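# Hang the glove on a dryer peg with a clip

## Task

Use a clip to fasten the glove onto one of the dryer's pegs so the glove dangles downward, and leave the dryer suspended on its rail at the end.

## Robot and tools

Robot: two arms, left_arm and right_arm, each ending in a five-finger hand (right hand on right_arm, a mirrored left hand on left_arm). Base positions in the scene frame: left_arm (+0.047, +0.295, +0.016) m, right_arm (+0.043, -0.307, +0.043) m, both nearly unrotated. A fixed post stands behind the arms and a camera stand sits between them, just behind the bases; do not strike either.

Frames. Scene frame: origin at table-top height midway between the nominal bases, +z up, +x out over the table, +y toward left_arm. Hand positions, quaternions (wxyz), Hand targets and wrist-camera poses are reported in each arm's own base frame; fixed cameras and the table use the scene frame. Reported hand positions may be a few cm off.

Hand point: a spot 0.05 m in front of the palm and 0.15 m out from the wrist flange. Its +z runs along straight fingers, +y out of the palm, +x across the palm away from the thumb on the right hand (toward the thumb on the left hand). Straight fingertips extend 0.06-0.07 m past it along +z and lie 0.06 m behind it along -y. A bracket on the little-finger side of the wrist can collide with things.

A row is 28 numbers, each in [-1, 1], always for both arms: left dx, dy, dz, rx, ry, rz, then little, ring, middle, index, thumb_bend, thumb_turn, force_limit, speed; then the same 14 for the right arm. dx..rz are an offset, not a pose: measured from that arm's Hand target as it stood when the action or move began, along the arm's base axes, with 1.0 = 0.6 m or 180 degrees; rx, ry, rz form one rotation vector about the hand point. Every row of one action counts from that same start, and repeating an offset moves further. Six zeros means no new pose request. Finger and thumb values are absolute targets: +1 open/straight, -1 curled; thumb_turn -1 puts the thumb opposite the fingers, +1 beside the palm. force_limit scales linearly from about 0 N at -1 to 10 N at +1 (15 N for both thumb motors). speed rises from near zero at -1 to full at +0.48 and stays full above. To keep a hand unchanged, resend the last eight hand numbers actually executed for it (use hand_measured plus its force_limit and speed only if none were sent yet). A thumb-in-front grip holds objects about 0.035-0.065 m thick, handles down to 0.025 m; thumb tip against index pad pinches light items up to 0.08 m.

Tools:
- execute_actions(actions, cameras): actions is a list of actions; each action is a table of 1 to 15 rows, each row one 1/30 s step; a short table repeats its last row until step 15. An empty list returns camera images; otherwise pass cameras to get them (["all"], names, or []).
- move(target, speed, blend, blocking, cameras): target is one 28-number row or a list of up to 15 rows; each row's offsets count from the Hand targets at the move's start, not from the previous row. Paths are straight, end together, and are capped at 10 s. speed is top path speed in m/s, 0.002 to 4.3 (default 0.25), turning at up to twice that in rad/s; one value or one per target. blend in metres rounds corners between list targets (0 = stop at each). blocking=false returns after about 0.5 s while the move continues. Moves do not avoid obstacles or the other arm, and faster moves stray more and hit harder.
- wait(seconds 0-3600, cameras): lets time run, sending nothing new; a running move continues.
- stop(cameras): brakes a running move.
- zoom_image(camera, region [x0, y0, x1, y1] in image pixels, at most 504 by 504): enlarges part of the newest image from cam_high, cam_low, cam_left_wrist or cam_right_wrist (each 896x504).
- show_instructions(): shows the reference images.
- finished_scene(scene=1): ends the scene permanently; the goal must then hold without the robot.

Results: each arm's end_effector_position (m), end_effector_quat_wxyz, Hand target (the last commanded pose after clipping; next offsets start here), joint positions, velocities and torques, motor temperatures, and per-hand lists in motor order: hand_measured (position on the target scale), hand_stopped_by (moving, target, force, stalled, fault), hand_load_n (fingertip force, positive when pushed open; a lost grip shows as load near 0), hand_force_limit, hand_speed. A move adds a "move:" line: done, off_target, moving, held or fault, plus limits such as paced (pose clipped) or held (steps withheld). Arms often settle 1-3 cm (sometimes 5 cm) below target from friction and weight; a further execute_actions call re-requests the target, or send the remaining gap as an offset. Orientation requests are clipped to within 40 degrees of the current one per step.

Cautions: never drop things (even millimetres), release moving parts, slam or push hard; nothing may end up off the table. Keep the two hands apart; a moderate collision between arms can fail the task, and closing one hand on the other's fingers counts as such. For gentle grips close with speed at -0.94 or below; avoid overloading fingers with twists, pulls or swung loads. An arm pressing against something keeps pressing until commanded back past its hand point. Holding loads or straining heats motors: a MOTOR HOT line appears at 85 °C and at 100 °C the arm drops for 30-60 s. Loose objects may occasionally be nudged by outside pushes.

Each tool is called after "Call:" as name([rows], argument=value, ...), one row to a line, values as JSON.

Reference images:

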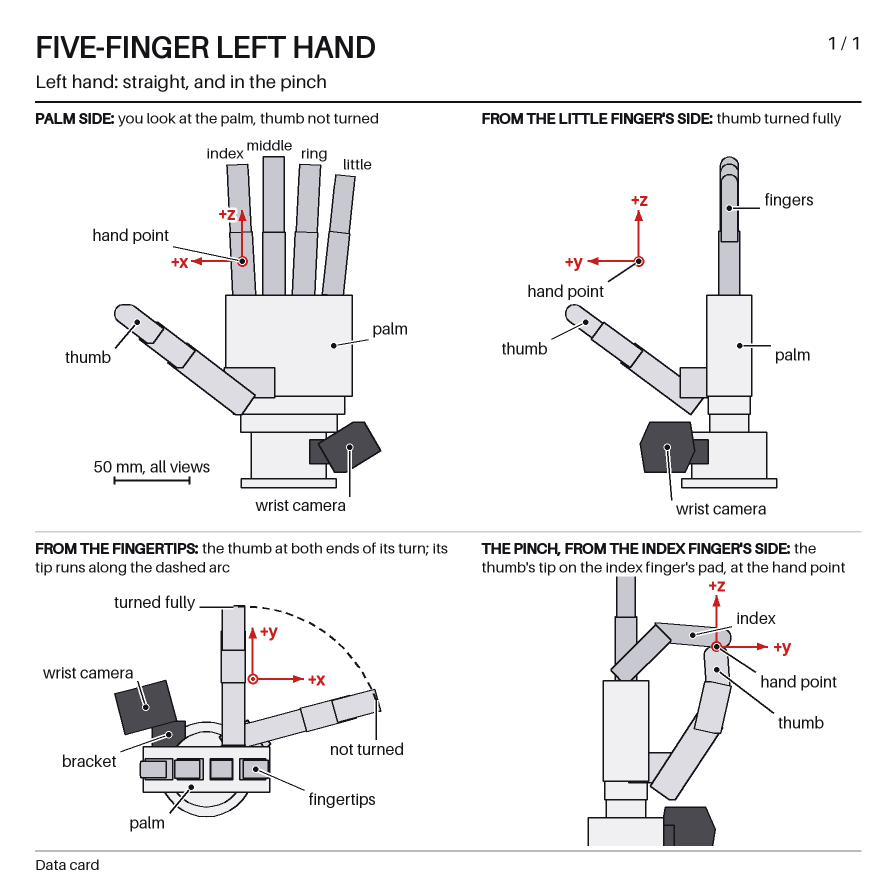

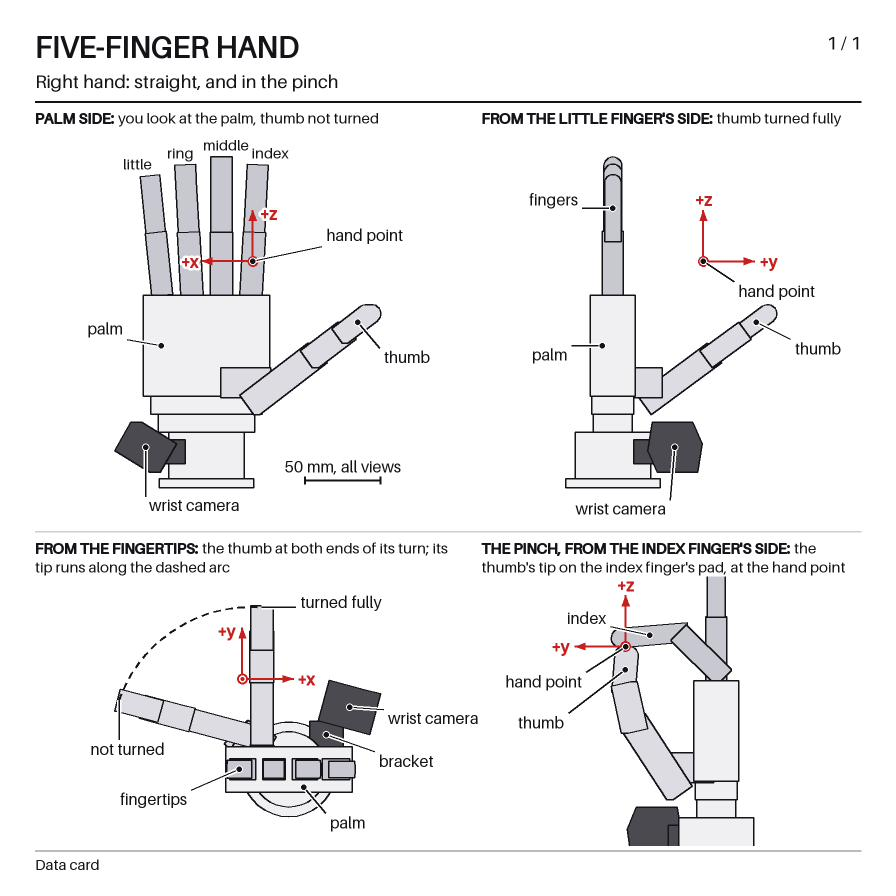

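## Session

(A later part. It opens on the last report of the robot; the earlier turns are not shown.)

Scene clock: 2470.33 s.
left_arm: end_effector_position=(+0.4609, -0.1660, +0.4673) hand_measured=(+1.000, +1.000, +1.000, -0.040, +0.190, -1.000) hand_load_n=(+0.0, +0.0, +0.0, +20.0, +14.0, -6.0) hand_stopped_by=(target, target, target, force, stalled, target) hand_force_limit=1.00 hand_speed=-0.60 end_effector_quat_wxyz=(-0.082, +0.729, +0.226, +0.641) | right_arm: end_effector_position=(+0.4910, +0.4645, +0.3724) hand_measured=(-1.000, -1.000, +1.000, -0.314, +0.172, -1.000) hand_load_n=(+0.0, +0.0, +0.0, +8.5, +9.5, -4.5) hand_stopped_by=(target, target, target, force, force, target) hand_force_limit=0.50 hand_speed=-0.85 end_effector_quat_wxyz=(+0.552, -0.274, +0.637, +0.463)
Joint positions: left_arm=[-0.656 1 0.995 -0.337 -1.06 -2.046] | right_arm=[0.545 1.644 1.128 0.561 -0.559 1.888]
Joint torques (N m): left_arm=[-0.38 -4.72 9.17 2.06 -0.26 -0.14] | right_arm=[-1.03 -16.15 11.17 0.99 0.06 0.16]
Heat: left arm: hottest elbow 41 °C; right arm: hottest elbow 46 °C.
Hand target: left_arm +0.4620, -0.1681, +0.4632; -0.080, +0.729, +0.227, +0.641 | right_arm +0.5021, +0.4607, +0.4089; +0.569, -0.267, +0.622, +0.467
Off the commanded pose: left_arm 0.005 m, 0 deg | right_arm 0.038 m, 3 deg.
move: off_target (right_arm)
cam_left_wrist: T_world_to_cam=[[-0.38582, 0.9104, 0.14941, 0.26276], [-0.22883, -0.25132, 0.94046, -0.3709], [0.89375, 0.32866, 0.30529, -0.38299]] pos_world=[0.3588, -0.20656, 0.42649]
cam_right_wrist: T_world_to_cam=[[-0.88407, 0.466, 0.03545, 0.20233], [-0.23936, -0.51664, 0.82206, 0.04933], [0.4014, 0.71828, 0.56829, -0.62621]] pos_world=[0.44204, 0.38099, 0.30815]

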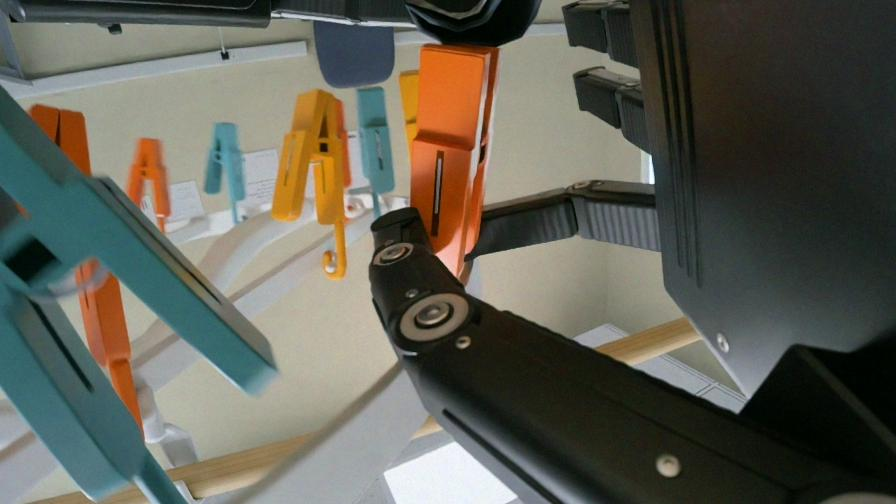

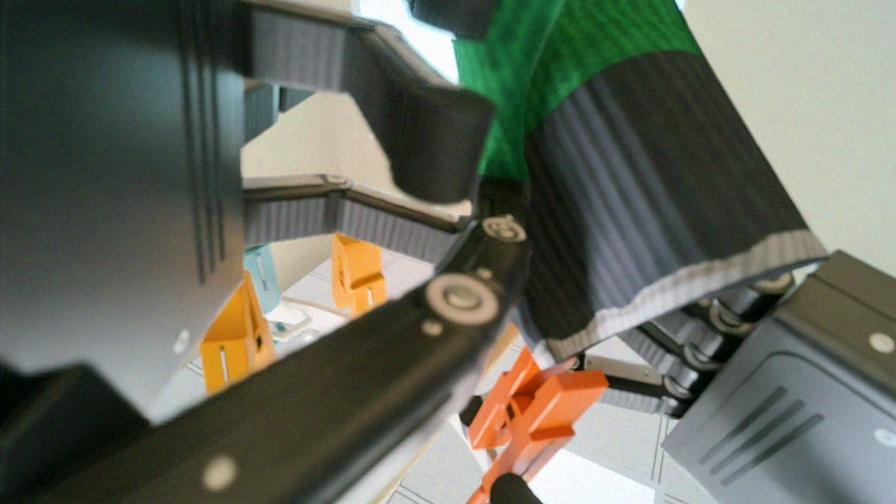

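Call:
move([
  [0,0,0,0,0,0,1,1,1,-0.3,0.18,-1,1.0,-0.6,-0.004,-0.0035,-0.07,0.0,0.0,0.0,-1,-1,1,-0.5,0.05,-1,0.5,-0.85],
  [0,0,0,0,0,0,1,1,1,-0.3,0.18,-1,1.0,-0.6,-0.004,-0.0035,0.003,0.0,0.0,0.0,-1,-1,1,-0.5,0.05,-1,0.5,-0.85],
], speed=0.03, cameras=["cam_left_wrist","cam_right_wrist"])

Call:
zoom_image(camera="cam_right_wrist", region=[480, 320, 640, 460])

Call:
zoom_image(camera="cam_left_wrist", region=[380, 0, 560, 90])

Scene clock: 2517.73 s.
left_arm: end_effector_position=(+0.4609, -0.1660, +0.4673) hand_measured=(+1.000, +1.000, +1.000, -0.040, +0.190, -1.000) hand_load_n=(+0.0, +0.0, +0.0, +19.5, +14.0, -6.5) hand_stopped_by=(target, target, target, force, stalled, target) hand_force_limit=1.00 hand_speed=-0.60 end_effector_quat_wxyz=(-0.082, +0.729, +0.226, +0.641) | right_arm: end_effector_position=(+0.4894, +0.4636, +0.3769) hand_measured=(-1.000, -1.000, +1.000, -0.314, +0.172, -1.000) hand_load_n=(+0.0, +0.0, +0.0, +8.5, +9.5, -4.5) hand_stopped_by=(target, target, target, force, force, target) hand_force_limit=0.50 hand_speed=-0.85 end_effector_quat_wxyz=(+0.553, -0.274, +0.635, +0.464)
Joint positions: left_arm=[-0.656 1 0.995 -0.337 -1.06 -2.046] | right_arm=[0.545 1.636 1.128 0.558 -0.559 1.888]
Joint torques (N m): left_arm=[-0.32 -4.78 9.2 2.09 -0.25 -0.15] | right_arm=[-0.97 -16.09 10.85 1.05 0.06 0.18]
Heat: left arm: hottest elbow 41 °C; right arm: hottest elbow 46 °C.
Hand target: left_arm +0.4620, -0.1681, +0.4632; -0.080, +0.729, +0.227, +0.641 | right_arm +0.4997, +0.4586, +0.4108; +0.569, -0.267, +0.622, +0.467
Off the commanded pose: left_arm 0.005 m, 0 deg | right_arm 0.036 m, 3 deg.
move: off_target (right_arm)
cam_left_wrist: T_world_to_cam=[[-0.38582, 0.9104, 0.14941, 0.26276], [-0.22883, -0.25132, 0.94046, -0.3709], [0.89375, 0.32866, 0.30529, -0.38299]] pos_world=[0.3588, -0.20656, 0.42649]
cam_right_wrist: T_world_to_cam=[[-0.88421, 0.46592, 0.03294, 0.20233], [-0.2428, -0.51873, 0.81973, 0.04836], [0.39902, 0.71682, 0.5718, -0.62705]] pos_world=[0.44085, 0.3803, 0.31224]

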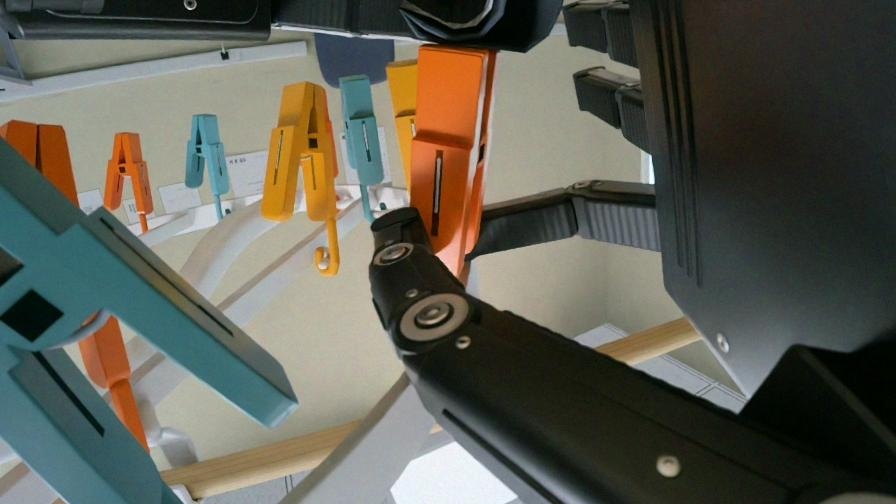

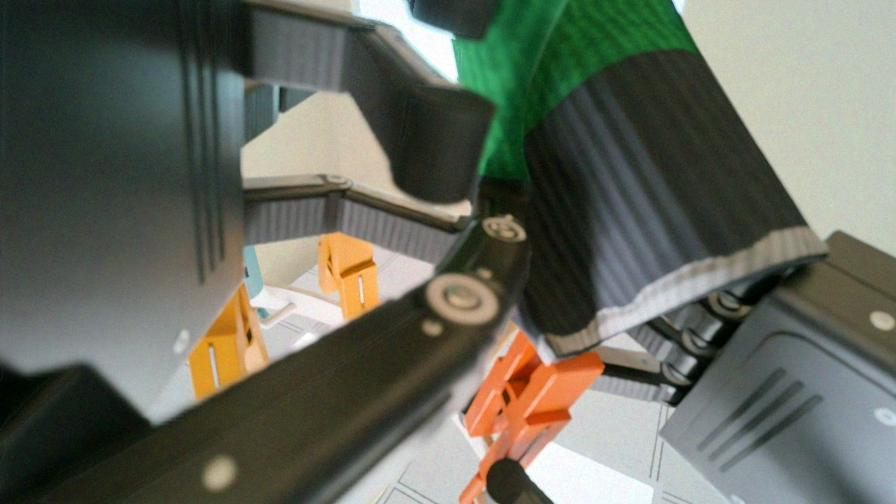

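Scaled by 3.150 from the camera's image (finer frame: 1280x720).

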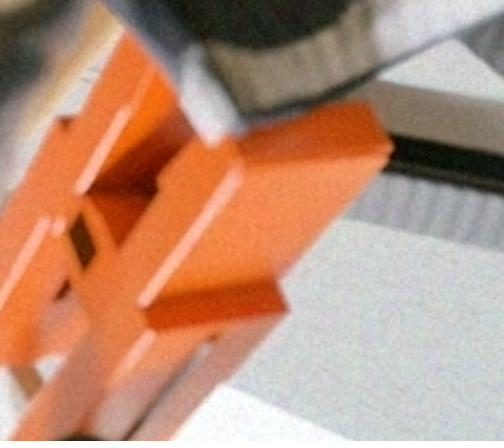

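Scaled by 2.800 from the camera's image (finer frame: 1280x720).

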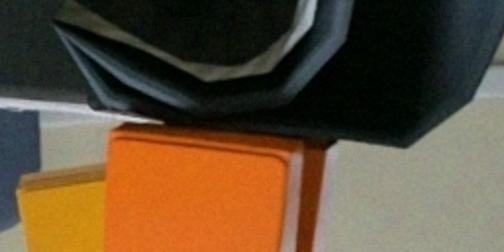

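Call:
zoom_image(camera="cam_left_wrist", region=[410, 30, 520, 90])

Call:
zoom_image(camera="cam_right_wrist", region=[530, 330, 610, 390])

Scaled by 4.582 from the camera's image (finer frame: 1280x720).

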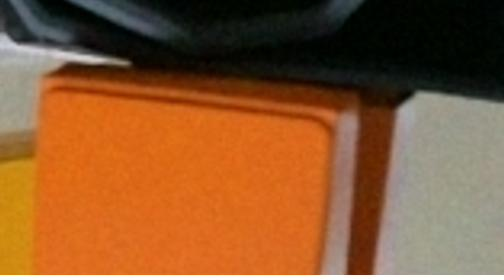

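Scaled by 6.300 from the camera's image (finer frame: 1280x720).

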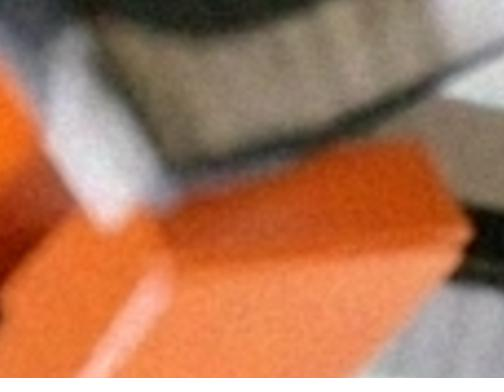

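Call:
execute_actions(actions=[], cameras=["cam_high", "cam_left_wrist", "cam_right_wrist"])

Call:
zoom_image(camera="cam_high", region=[440, 270, 490, 320])

Scene clock: 2535.90 s.
left_arm: end_effector_position=(+0.4609, -0.1660, +0.4673) hand_measured=(+1.000, +1.000, +1.000, -0.040, +0.190, -1.000) hand_load_n=(+0.0, +0.0, +0.0, +19.5, +14.0, -6.0) hand_stopped_by=(target, target, target, force, stalled, target) hand_force_limit=1.00 hand_speed=-0.60 end_effector_quat_wxyz=(-0.082, +0.729, +0.226, +0.641) | right_arm: end_effector_position=(+0.4894, +0.4636, +0.3769) hand_measured=(-1.000, -1.000, +1.000, -0.314, +0.172, -1.000) hand_load_n=(+0.5, +0.0, +0.0, +8.5, +9.5, -4.5) hand_stopped_by=(target, target, target, force, force, target) hand_force_limit=0.50 hand_speed=-0.85 end_effector_quat_wxyz=(+0.553, -0.274, +0.635, +0.464)
Joint positions: left_arm=[-0.656 1 0.995 -0.337 -1.06 -2.046] | right_arm=[0.545 1.636 1.128 0.558 -0.559 1.888]
Joint velocities: within noise
Joint torques (N m): left_arm=[-0.38 -4.78 9.25 2.09 -0.25 -0.15] | right_arm=[-1.08 -15.68 10.76 1.05 0.05 0.16]
Motor temperatures (°C): left_arm=[29 27 41 30 26 27] | right_arm=[26 35 46 29 28 26]
Heat: left arm: hottest elbow 41 °C; right arm: hottest elbow 46 °C.
Hand target: left_arm +0.4620, -0.1681, +0.4632; -0.080, +0.729, +0.227, +0.641 | right_arm +0.4996, +0.4586, +0.4109; +0.569, -0.267, +0.621, +0.467
Off the commanded pose: left_arm 0.005 m, 0 deg | right_arm 0.036 m, 3 deg.
camera_calibration:
cam_left_wrist: T_world_to_cam=[[-0.38582, 0.9104, 0.14941, 0.26276], [-0.22883, -0.25132, 0.94046, -0.3709], [0.89375, 0.32866, 0.30529, -0.38299]] pos_world=[0.3588, -0.20656, 0.42649]
cam_right_wrist: T_world_to_cam=[[-0.88421, 0.46592, 0.03294, 0.20233], [-0.2428, -0.51873, 0.81973, 0.04836], [0.39902, 0.71682, 0.5718, -0.62705]] pos_world=[0.44085, 0.3803, 0.31224]
Images, in order (width x height): cam_high 896x504, cam_left_wrist 896x504, cam_right_wrist 896x504.

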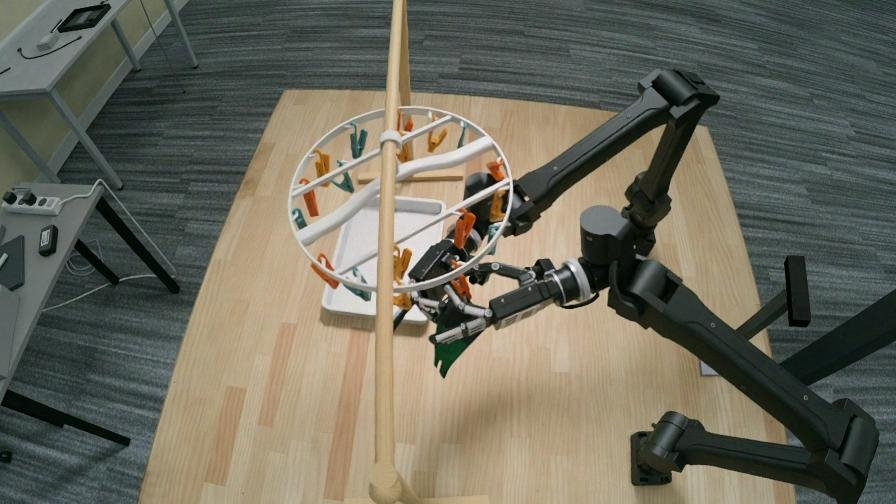

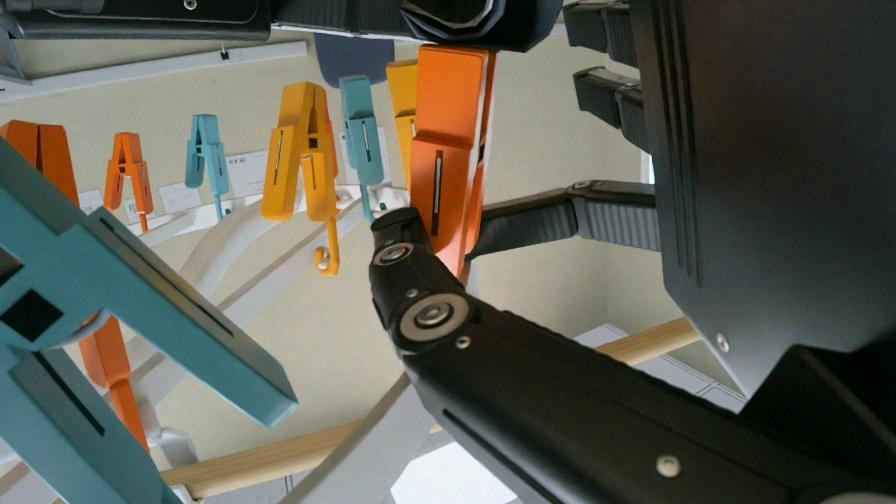

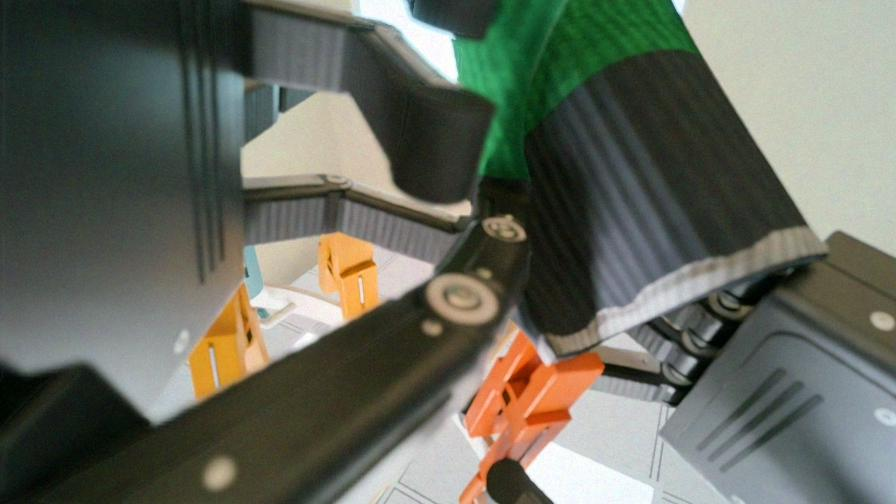

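Scaled by 10.080 from the camera's image (finer frame: 1280x720).

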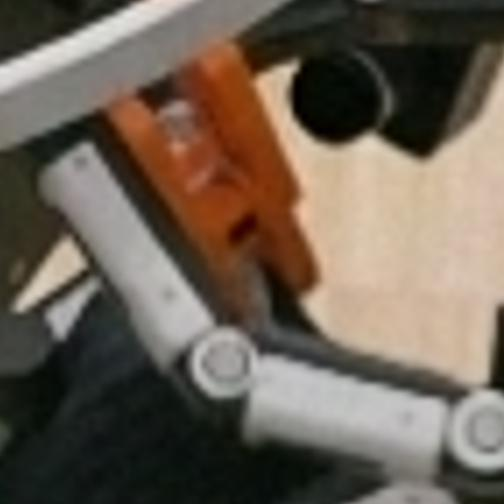

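Call:
move([
  [0,0,0,0,0,0,1,1,1,-0.3,0.18,-1,1.0,-0.6,-0.006,-0.005,-0.075,0.0,0.0,0.0,-1,-1,1,-0.5,0.05,-1,0.5,-0.85],
  [0,0,0,0,0,0,1,1,1,-0.3,0.18,-1,1.0,-0.6,-0.006,-0.005,-0.014,0.0,0.0,0.0,-1,-1,1,-0.5,0.05,-1,0.5,-0.85],
], speed=0.03, cameras=["cam_left_wrist","cam_right_wrist"])

Call:
zoom_image(camera="cam_right_wrist", region=[480, 320, 640, 460])

Call:
zoom_image(camera="cam_left_wrist", region=[380, 0, 560, 90])

Scene clock: 2583.93 s.
left_arm: end_effector_position=(+0.4609, -0.1660, +0.4673) hand_measured=(+1.000, +1.000, +1.000, -0.040, +0.190, -1.000) hand_load_n=(+0.0, +0.0, +0.0, +20.0, +14.0, -6.0) hand_stopped_by=(target, target, target, force, stalled, target) hand_force_limit=1.00 hand_speed=-0.60 end_effector_quat_wxyz=(-0.082, +0.729, +0.226, +0.641) | right_arm: end_effector_position=(+0.4869, +0.4620, +0.3760) hand_measured=(-1.000, -1.000, +1.000, -0.314, +0.172, -1.000) hand_load_n=(+0.0, +0.0, +0.0, +8.5, +9.5, -4.5) hand_stopped_by=(target, target, target, force, force, target) hand_force_limit=0.50 hand_speed=-0.85 end_effector_quat_wxyz=(+0.558, -0.274, +0.631, +0.464)
Joint positions: left_arm=[-0.656 1 0.995 -0.337 -1.06 -2.046] | right_arm=[0.545 1.635 1.117 0.582 -0.559 1.888]
Joint torques (N m): left_arm=[-0.32 -4.66 9.25 2.06 -0.26 -0.14] | right_arm=[-1.08 -15.5 9.94 1.01 -0.01 0.18]
Heat: left arm: hottest elbow 41 °C; right arm: hottest elbow 46 °C.
Hand target: left_arm +0.4620, -0.1681, +0.4632; -0.080, +0.729, +0.227, +0.641 | right_arm +0.4961, +0.4556, +0.4023; +0.569, -0.267, +0.622, +0.467
Off the commanded pose: left_arm 0.005 m, 0 deg | right_arm 0.029 m, 2 deg.
move: off_target (right_arm)
cam_left_wrist: T_world_to_cam=[[-0.38582, 0.9104, 0.14941, 0.26276], [-0.22883, -0.25132, 0.94046, -0.3709], [0.89375, 0.32866, 0.30529, -0.38299]] pos_world=[0.3588, -0.20656, 0.42649]
cam_right_wrist: T_world_to_cam=[[-0.88455, 0.46568, 0.02659, 0.20345], [-0.2516, -0.52436, 0.81348, 0.05693], [0.39276, 0.71288, 0.58099, -0.62297]] pos_world=[0.43896, 0.37921, 0.31022]

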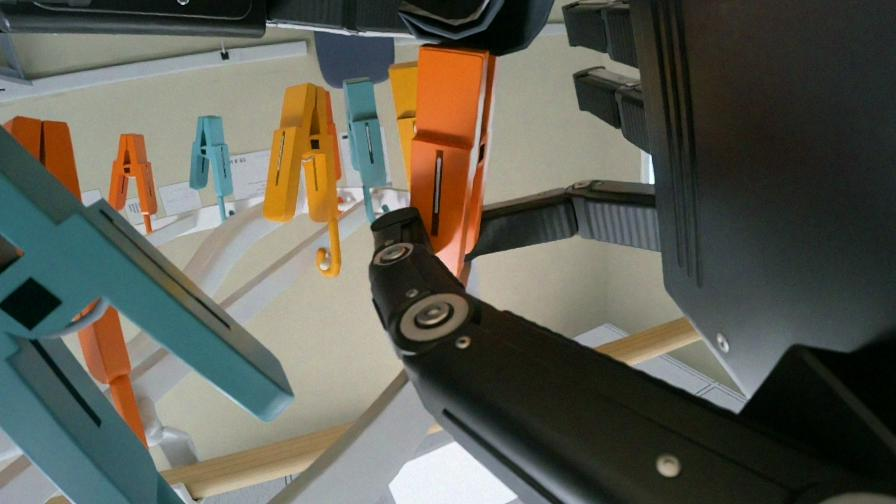

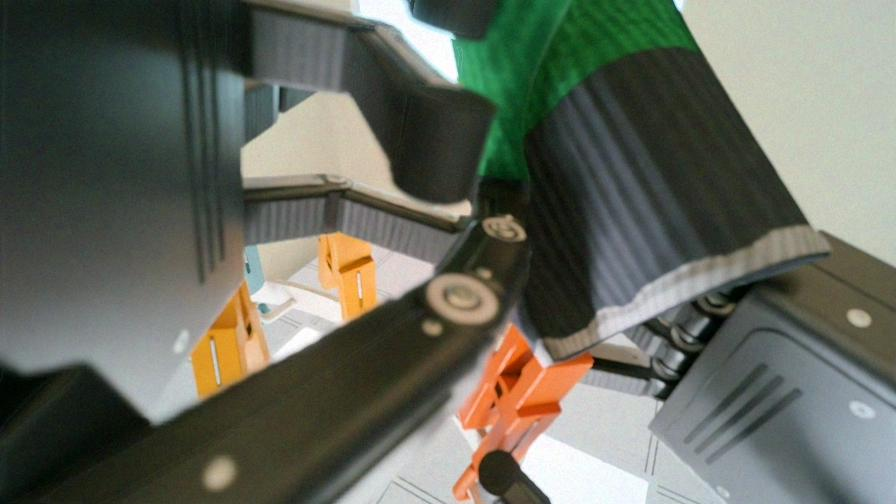

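Scaled by 3.150 from the camera's image (finer frame: 1280x720).

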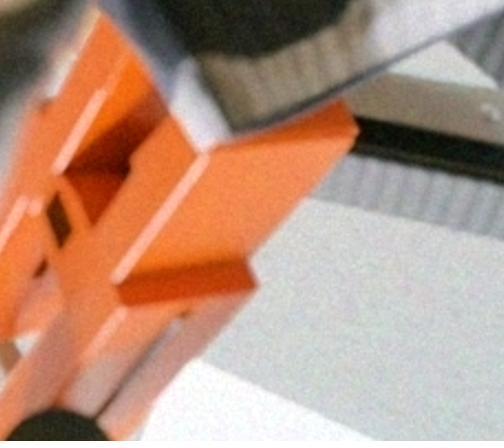

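Scaled by 2.800 from the camera's image (finer frame: 1280x720).

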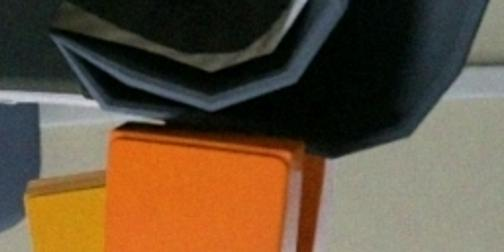

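Call:
move(target=[0,0,0,0,0,0,1,1,1,-0.3,0.18,-1,1.0,-0.6,0.002,0.002,0.018,0.0,0.0,0.0,-1,-1,1,-0.5,0.05,-1,0.5,-0.85], speed=0.02, cameras=["cam_left_wrist","cam_right_wrist"])

Call:
zoom_image(camera="cam_right_wrist", region=[480, 320, 640, 460])

Call:
zoom_image(camera="cam_left_wrist", region=[380, 0, 560, 90])

Scene clock: 2595.47 s.
left_arm: end_effector_position=(+0.4609, -0.1660, +0.4673) hand_measured=(+1.000, +1.000, +1.000, -0.040, +0.190, -1.000) hand_load_n=(+0.0, +0.0, +0.5, +20.0, +14.0, -6.5) hand_stopped_by=(target, target, target, force, stalled, target) hand_force_limit=1.00 hand_speed=-0.60 end_effector_quat_wxyz=(-0.082, +0.729, +0.226, +0.641) | right_arm: end_effector_position=(+0.4862, +0.4616, +0.3766) hand_measured=(-1.000, -1.000, +1.000, -0.314, +0.172, -1.000) hand_load_n=(+0.0, +0.0, +0.0, +9.0, +9.5, -4.5) hand_stopped_by=(target, target, target, force, force, target) hand_force_limit=0.50 hand_speed=-0.85 end_effector_quat_wxyz=(+0.552, -0.273, +0.637, +0.464)
Joint positions: left_arm=[-0.656 1 0.995 -0.337 -1.06 -2.046] | right_arm=[0.545 1.625 1.117 0.553 -0.559 1.888]
Joint torques (N m): left_arm=[-0.26 -4.78 9.22 2.07 -0.26 -0.15] | right_arm=[-0.79 -15.68 11.19 1.06 0.03 0.14]
Heat: left arm: hottest elbow 41 °C; right arm: hottest elbow 46 °C.
Hand target: left_arm +0.4620, -0.1681, +0.4632; -0.080, +0.729, +0.227, +0.641 | right_arm +0.4972, +0.4568, +0.4132; +0.569, -0.267, +0.622, +0.467
Off the commanded pose: left_arm 0.005 m, 0 deg | right_arm 0.038 m, 3 deg.
move: off_target (right_arm)
cam_left_wrist: T_world_to_cam=[[-0.38582, 0.9104, 0.14941, 0.26276], [-0.22883, -0.25132, 0.94046, -0.3709], [0.89375, 0.32866, 0.30529, -0.38299]] pos_world=[0.3588, -0.20656, 0.42649]
cam_right_wrist: T_world_to_cam=[[-0.88404, 0.46603, 0.0358, 0.19915], [-0.23909, -0.51671, 0.8221, 0.04313], [0.40162, 0.71821, 0.56822, -0.62464]] pos_world=[0.43724, 0.3781, 0.31235]

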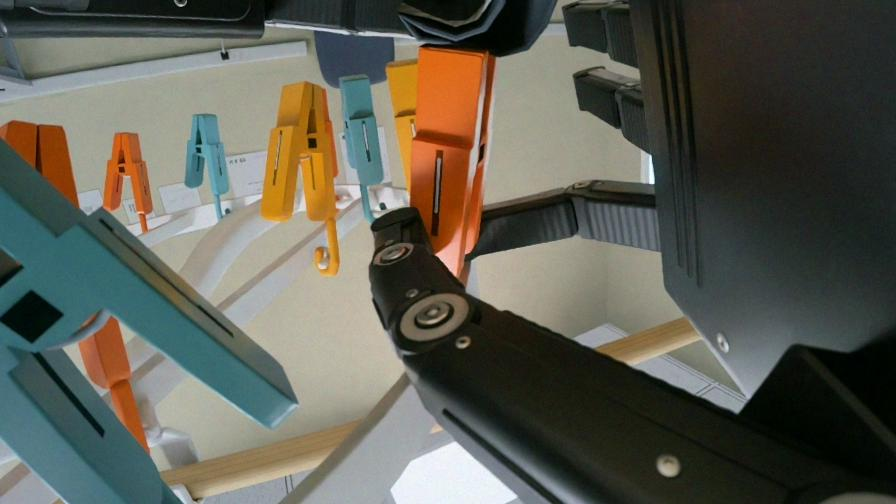

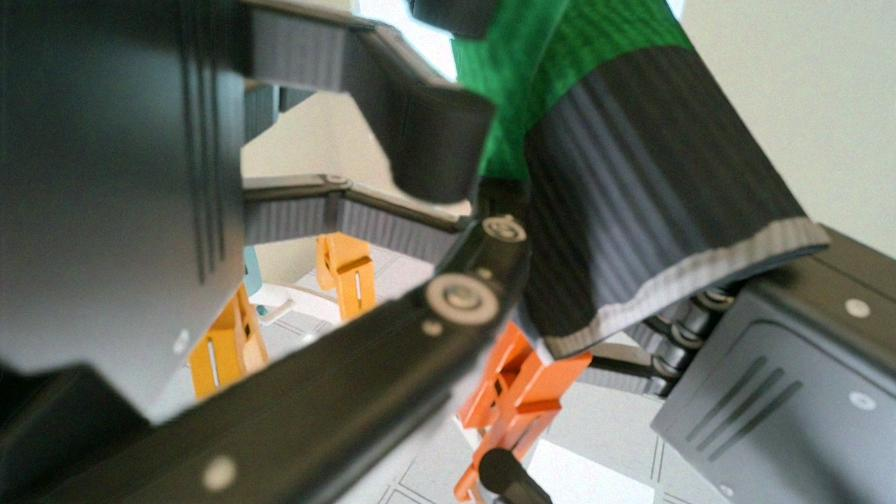

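Scaled by 3.150 from the camera's image (finer frame: 1280x720).

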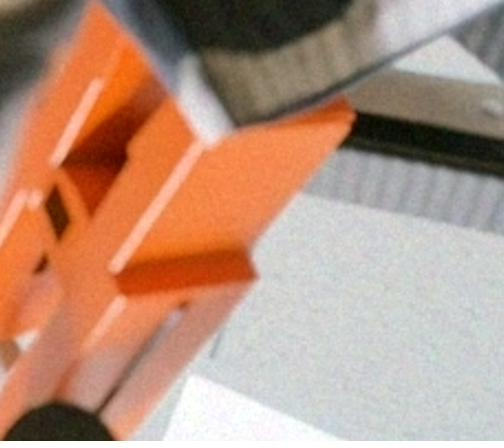

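Scaled by 2.800 from the camera's image (finer frame: 1280x720).

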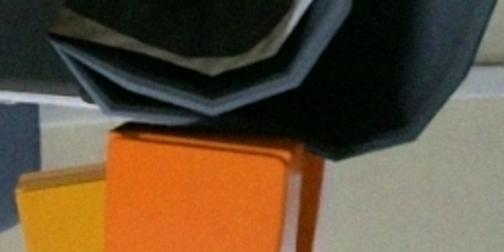

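Call:
move(target=[0,0,0,0,0,0,1,1,1,-0.3,0.18,-1,1.0,-0.6,0.0075,-0.008,-0.065,0.0,0.0,0.0,-1,-1,1,-0.5,0.05,-1,0.5,-0.85], speed=0.04, cameras=["cam_left_wrist","cam_right_wrist"])

Scene clock: 2622.27 s.
left_arm: end_effector_position=(+0.4609, -0.1660, +0.4673) hand_measured=(+1.000, +1.000, +1.000, -0.040, +0.190, -1.000) hand_load_n=(+0.0, +0.0, +0.0, +19.5, +14.0, -6.0) hand_stopped_by=(target, target, target, force, stalled, target) hand_force_limit=1.00 hand_speed=-0.60 end_effector_quat_wxyz=(-0.082, +0.729, +0.226, +0.641) | right_arm: end_effector_position=(+0.4909, +0.4584, +0.3736) hand_measured=(-1.000, -1.000, +1.000, -0.314, +0.172, -1.000) hand_load_n=(+0.0, +0.0, +0.0, +8.5, +9.5, -4.5) hand_stopped_by=(target, target, target, force, force, target) hand_force_limit=0.50 hand_speed=-0.85 end_effector_quat_wxyz=(+0.565, -0.276, +0.623, +0.465)
Joint positions: left_arm=[-0.656 1 0.995 -0.337 -1.06 -2.046] | right_arm=[0.535 1.651 1.117 0.619 -0.569 1.889]
Joint torques (N m): left_arm=[-0.26 -4.78 9.24 2.07 -0.26 -0.14] | right_arm=[-1.38 -13.51 8.18 2.22 -0.05 0.16]
Heat: left arm: hottest elbow 41 °C; right arm: hottest elbow 46 °C.
Hand target: left_arm +0.4620, -0.1681, +0.4632; -0.080, +0.729, +0.227, +0.641 | right_arm +0.5017, +0.4520, +0.3742; +0.569, -0.267, +0.622, +0.467
Off the commanded pose: left_arm 0.005 m, 0 deg | right_arm 0.013 m, 1 deg.
move: off_target (right_arm)
cam_left_wrist: T_world_to_cam=[[-0.38582, 0.9104, 0.14941, 0.26276], [-0.22883, -0.25132, 0.94046, -0.3709], [0.89375, 0.32866, 0.30529, -0.38299]] pos_world=[0.3588, -0.20656, 0.42649]
cam_right_wrist: T_world_to_cam=[[-0.88472, 0.46588, 0.01507, 0.2131], [-0.26695, -0.53291, 0.80296, 0.0733], [0.38211, 0.70637, 0.59585, -0.61787]] pos_world=[0.4442, 0.37623, 0.30609]

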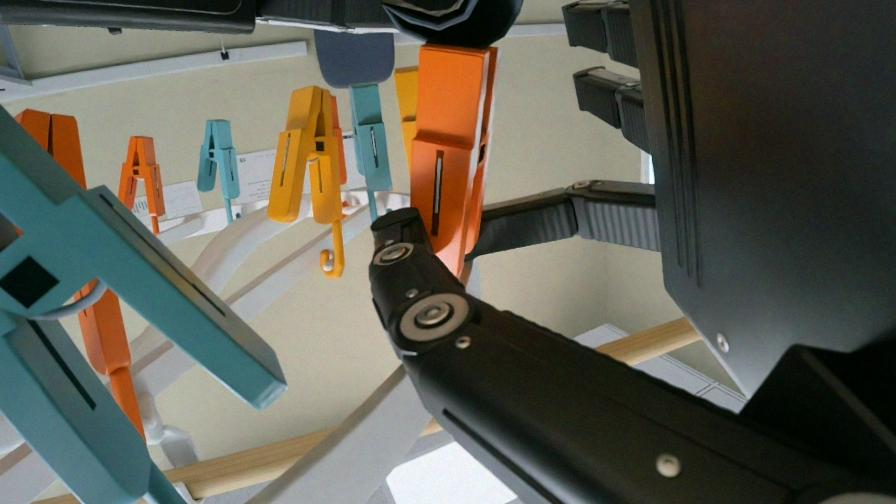

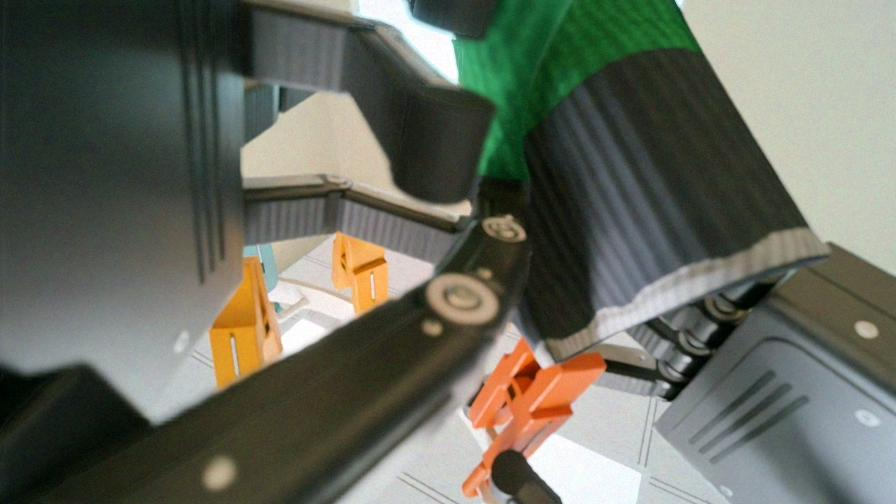

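Call:
move([
  [0,0,0,0,0,0,1,1,1,-0.3,0.18,-1,1.0,-0.6,0,0,-0.035,0.0,0.0,0.0,-1,-1,1,-0.5,0.05,-1,0.5,-0.85],
  [0,0,0,0,0,0,1,1,1,-0.3,0.18,-1,1.0,-0.6,0,0,0.046,0.0,0.0,0.0,-1,-1,1,-0.5,0.05,-1,0.5,-0.85],
], speed=0.03, cameras=["cam_left_wrist","cam_right_wrist"])

Call:
zoom_image(camera="cam_right_wrist", region=[480, 320, 640, 460])

Call:
zoom_image(camera="cam_left_wrist", region=[380, 0, 560, 90])

Scene clock: 2634.20 s.
left_arm: end_effector_position=(+0.4609, -0.1660, +0.4673) hand_measured=(+1.000, +1.000, +1.000, -0.040, +0.190, -1.000) hand_load_n=(+0.0, +0.0, +0.0, +20.0, +13.5, -6.0) hand_stopped_by=(target, target, target, force, stalled, target) hand_force_limit=1.00 hand_speed=-0.60 end_effector_quat_wxyz=(-0.082, +0.729, +0.226, +0.641) | right_arm: end_effector_position=(+0.4905, +0.4581, +0.3694) hand_measured=(-1.000, -1.000, +1.000, -0.314, +0.172, -1.000) hand_load_n=(+0.0, +0.0, +0.0, +8.5, +9.5, -4.5) hand_stopped_by=(target, target, target, force, force, target) hand_force_limit=0.50 hand_speed=-0.85 end_effector_quat_wxyz=(+0.554, -0.273, +0.635, +0.464)
Joint positions: left_arm=[-0.656 1 0.995 -0.337 -1.06 -2.046] | right_arm=[0.535 1.642 1.112 0.583 -0.569 1.89]
Joint torques (N m): left_arm=[-0.44 -4.72 9.24 2.07 -0.26 -0.14] | right_arm=[-1.03 -15.85 10.66 1.03 -0.07 0.15]
Heat: left arm: hottest elbow 41 °C; right arm: hottest elbow 46 °C.
Hand target: left_arm +0.4620, -0.1681, +0.4632; -0.080, +0.729, +0.227, +0.641 | right_arm +0.5018, +0.4520, +0.4016; +0.569, -0.267, +0.622, +0.467
Off the commanded pose: left_arm 0.005 m, 0 deg | right_arm 0.035 m, 2 deg.
move: off_target (right_arm)
cam_left_wrist: T_world_to_cam=[[-0.38582, 0.9104, 0.14941, 0.26276], [-0.22883, -0.25132, 0.94046, -0.3709], [0.89375, 0.32866, 0.30529, -0.38299]] pos_world=[0.3588, -0.20656, 0.42649]
cam_right_wrist: T_world_to_cam=[[-0.88406, 0.46621, 0.03303, 0.20586], [-0.24372, -0.52016, 0.81856, 0.05344], [0.3988, 0.7156, 0.57348, -0.61918]] pos_world=[0.44195, 0.3749, 0.30454]

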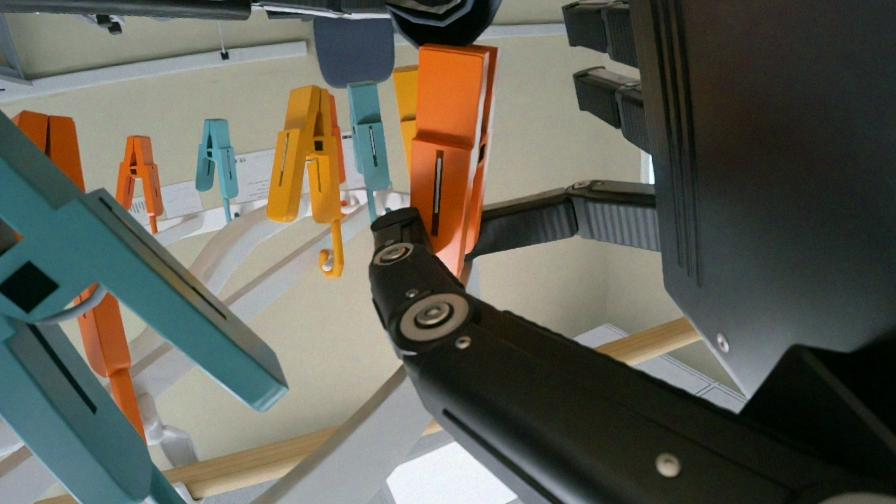

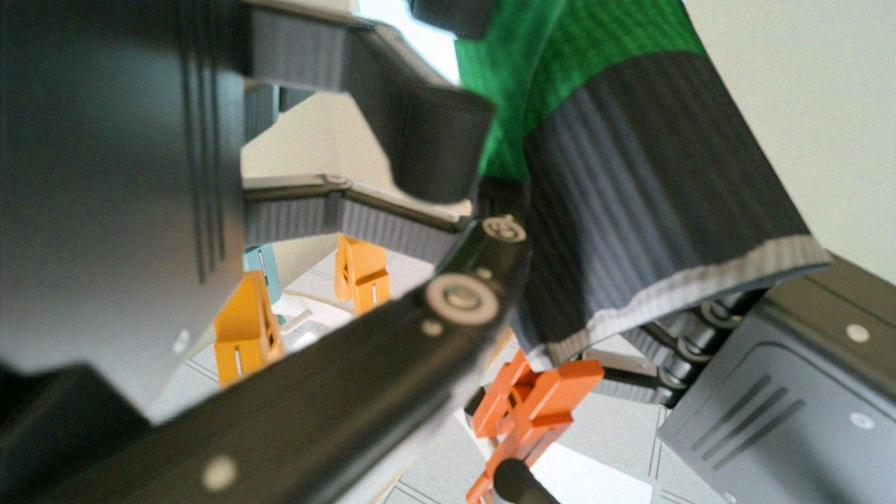

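Scaled by 3.150 from the camera's image (finer frame: 1280x720).

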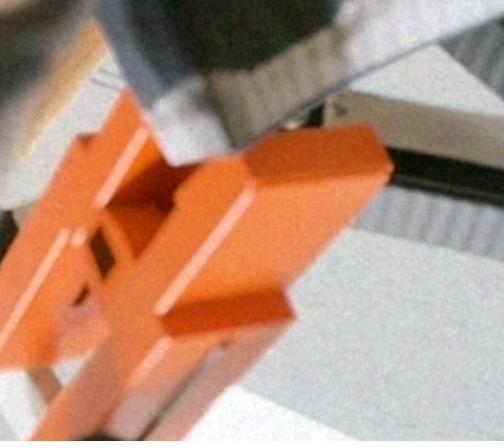

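Scaled by 2.800 from the camera's image (finer frame: 1280x720).

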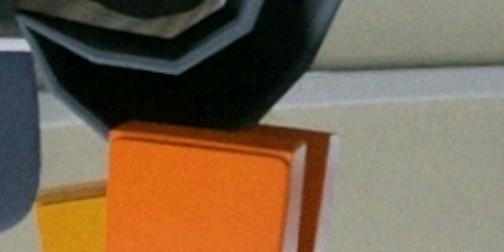

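Call:
execute_actions(actions=[])

Call:
zoom_image(camera="cam_left_wrist", region=[380, 0, 560, 90])

Call:
zoom_image(camera="cam_right_wrist", region=[480, 320, 640, 460])

Scene clock: 2665.93 s.
left_arm: end_effector_position=(+0.4609, -0.1660, +0.4673) hand_measured=(+1.000, +1.000, +1.000, -0.040, +0.190, -1.000) hand_load_n=(+0.0, +0.0, +0.0, +19.5, +14.0, -6.0) hand_stopped_by=(target, target, target, force, stalled, target) hand_force_limit=1.00 hand_speed=-0.60 end_effector_quat_wxyz=(-0.082, +0.729, +0.226, +0.641) | right_arm: end_effector_position=(+0.4905, +0.4581, +0.3694) hand_measured=(-1.000, -1.000, +1.000, -0.314, +0.172, -1.000) hand_load_n=(+0.0, +0.0, +0.0, +8.5, +9.5, -4.5) hand_stopped_by=(target, target, target, force, force, target) hand_force_limit=0.50 hand_speed=-0.85 end_effector_quat_wxyz=(+0.554, -0.273, +0.635, +0.464)
Joint positions: left_arm=[-0.656 1 0.995 -0.337 -1.06 -2.046] | right_arm=[0.535 1.642 1.112 0.583 -0.569 1.89]
Joint velocities: within noise
Joint torques (N m): left_arm=[-0.26 -4.78 9.22 2.06 -0.25 -0.14] | right_arm=[-1.14 -15.68 10.74 1.01 -0.04 0.17]
Motor temperatures (°C): left_arm=[29 27 41 30 26 27] | right_arm=[26 34 48 29 28 26]
Heat: left arm: hottest elbow 41 °C; right arm: hottest elbow 48 °C.
Hand target: left_arm +0.4620, -0.1681, +0.4632; -0.080, +0.729, +0.227, +0.641 | right_arm +0.5018, +0.4520, +0.4017; +0.569, -0.267, +0.622, +0.467
Off the commanded pose: left_arm 0.005 m, 0 deg | right_arm 0.035 m, 2 deg.
camera_calibration:
cam_left_wrist: T_world_to_cam=[[-0.38582, 0.9104, 0.14941, 0.26276], [-0.22883, -0.25132, 0.94046, -0.3709], [0.89375, 0.32866, 0.30529, -0.38299]] pos_world=[0.3588, -0.20656, 0.42649]
cam_right_wrist: T_world_to_cam=[[-0.88406, 0.46621, 0.03303, 0.20586], [-0.24372, -0.52016, 0.81856, 0.05344], [0.3988, 0.7156, 0.57348, -0.61918]] pos_world=[0.44195, 0.3749, 0.30454]

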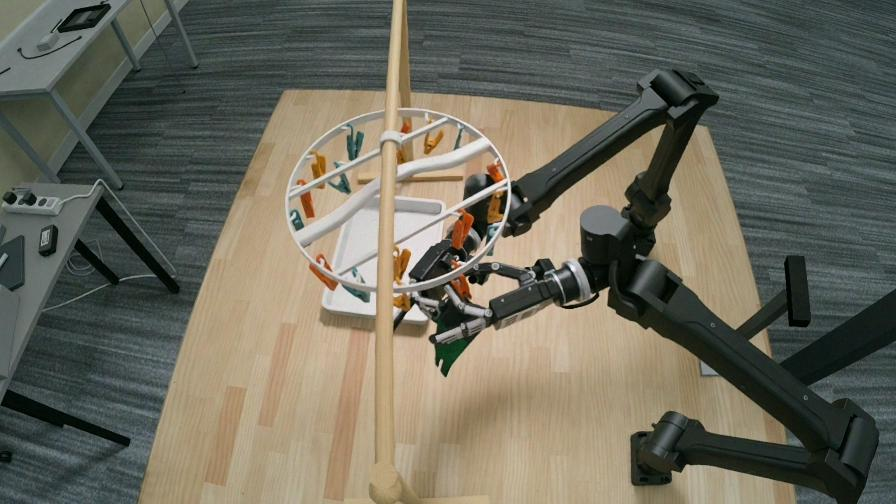

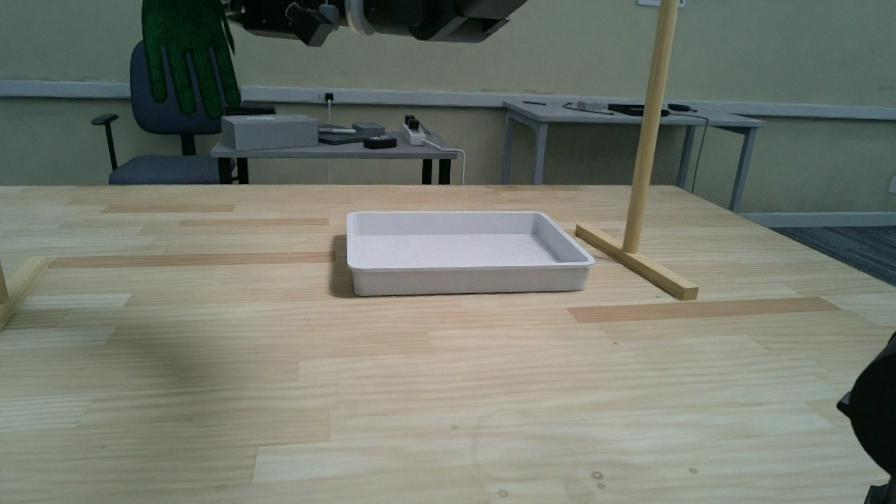

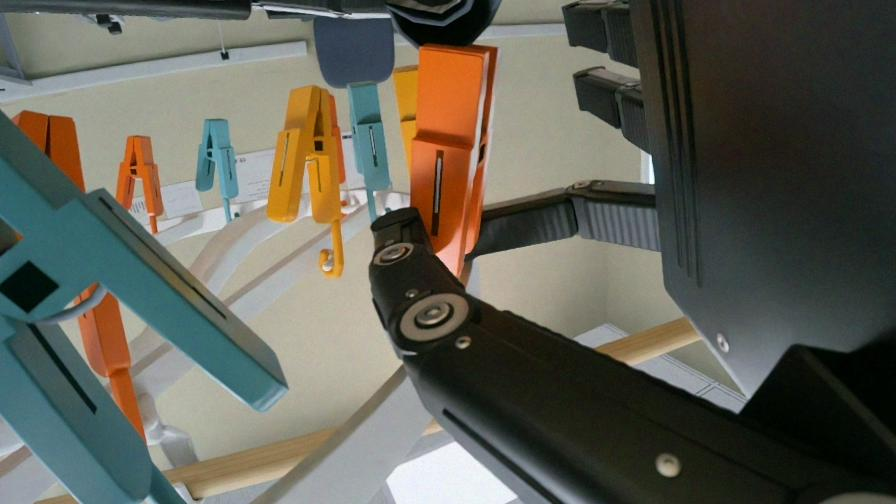

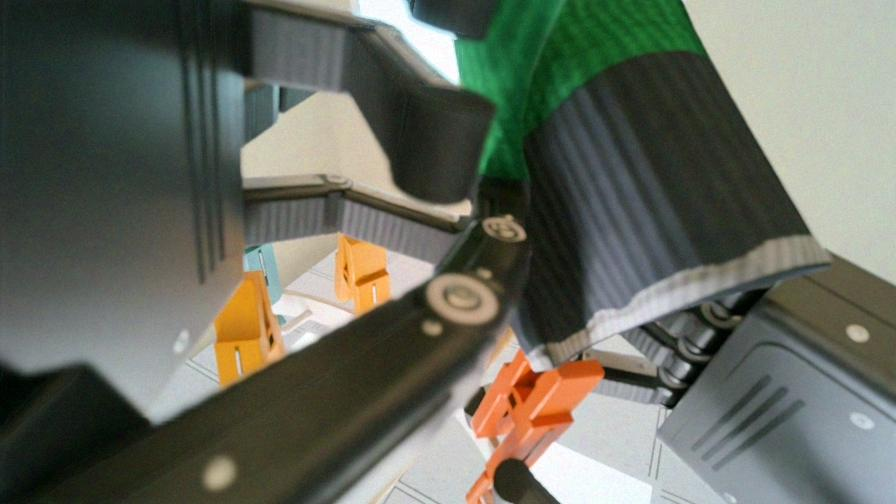

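Scaled by 2.800 from the camera's image (finer frame: 1280x720).

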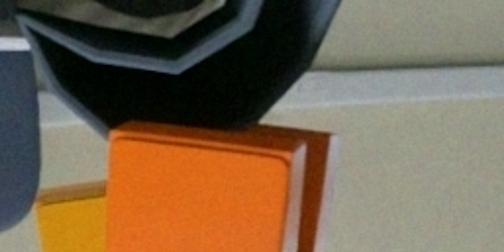

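Scaled by 3.150 from the camera's image (finer frame: 1280x720).

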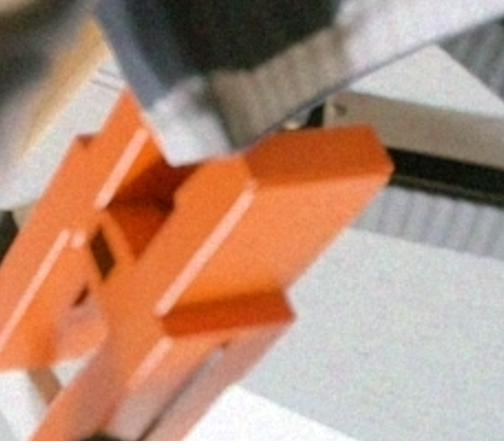

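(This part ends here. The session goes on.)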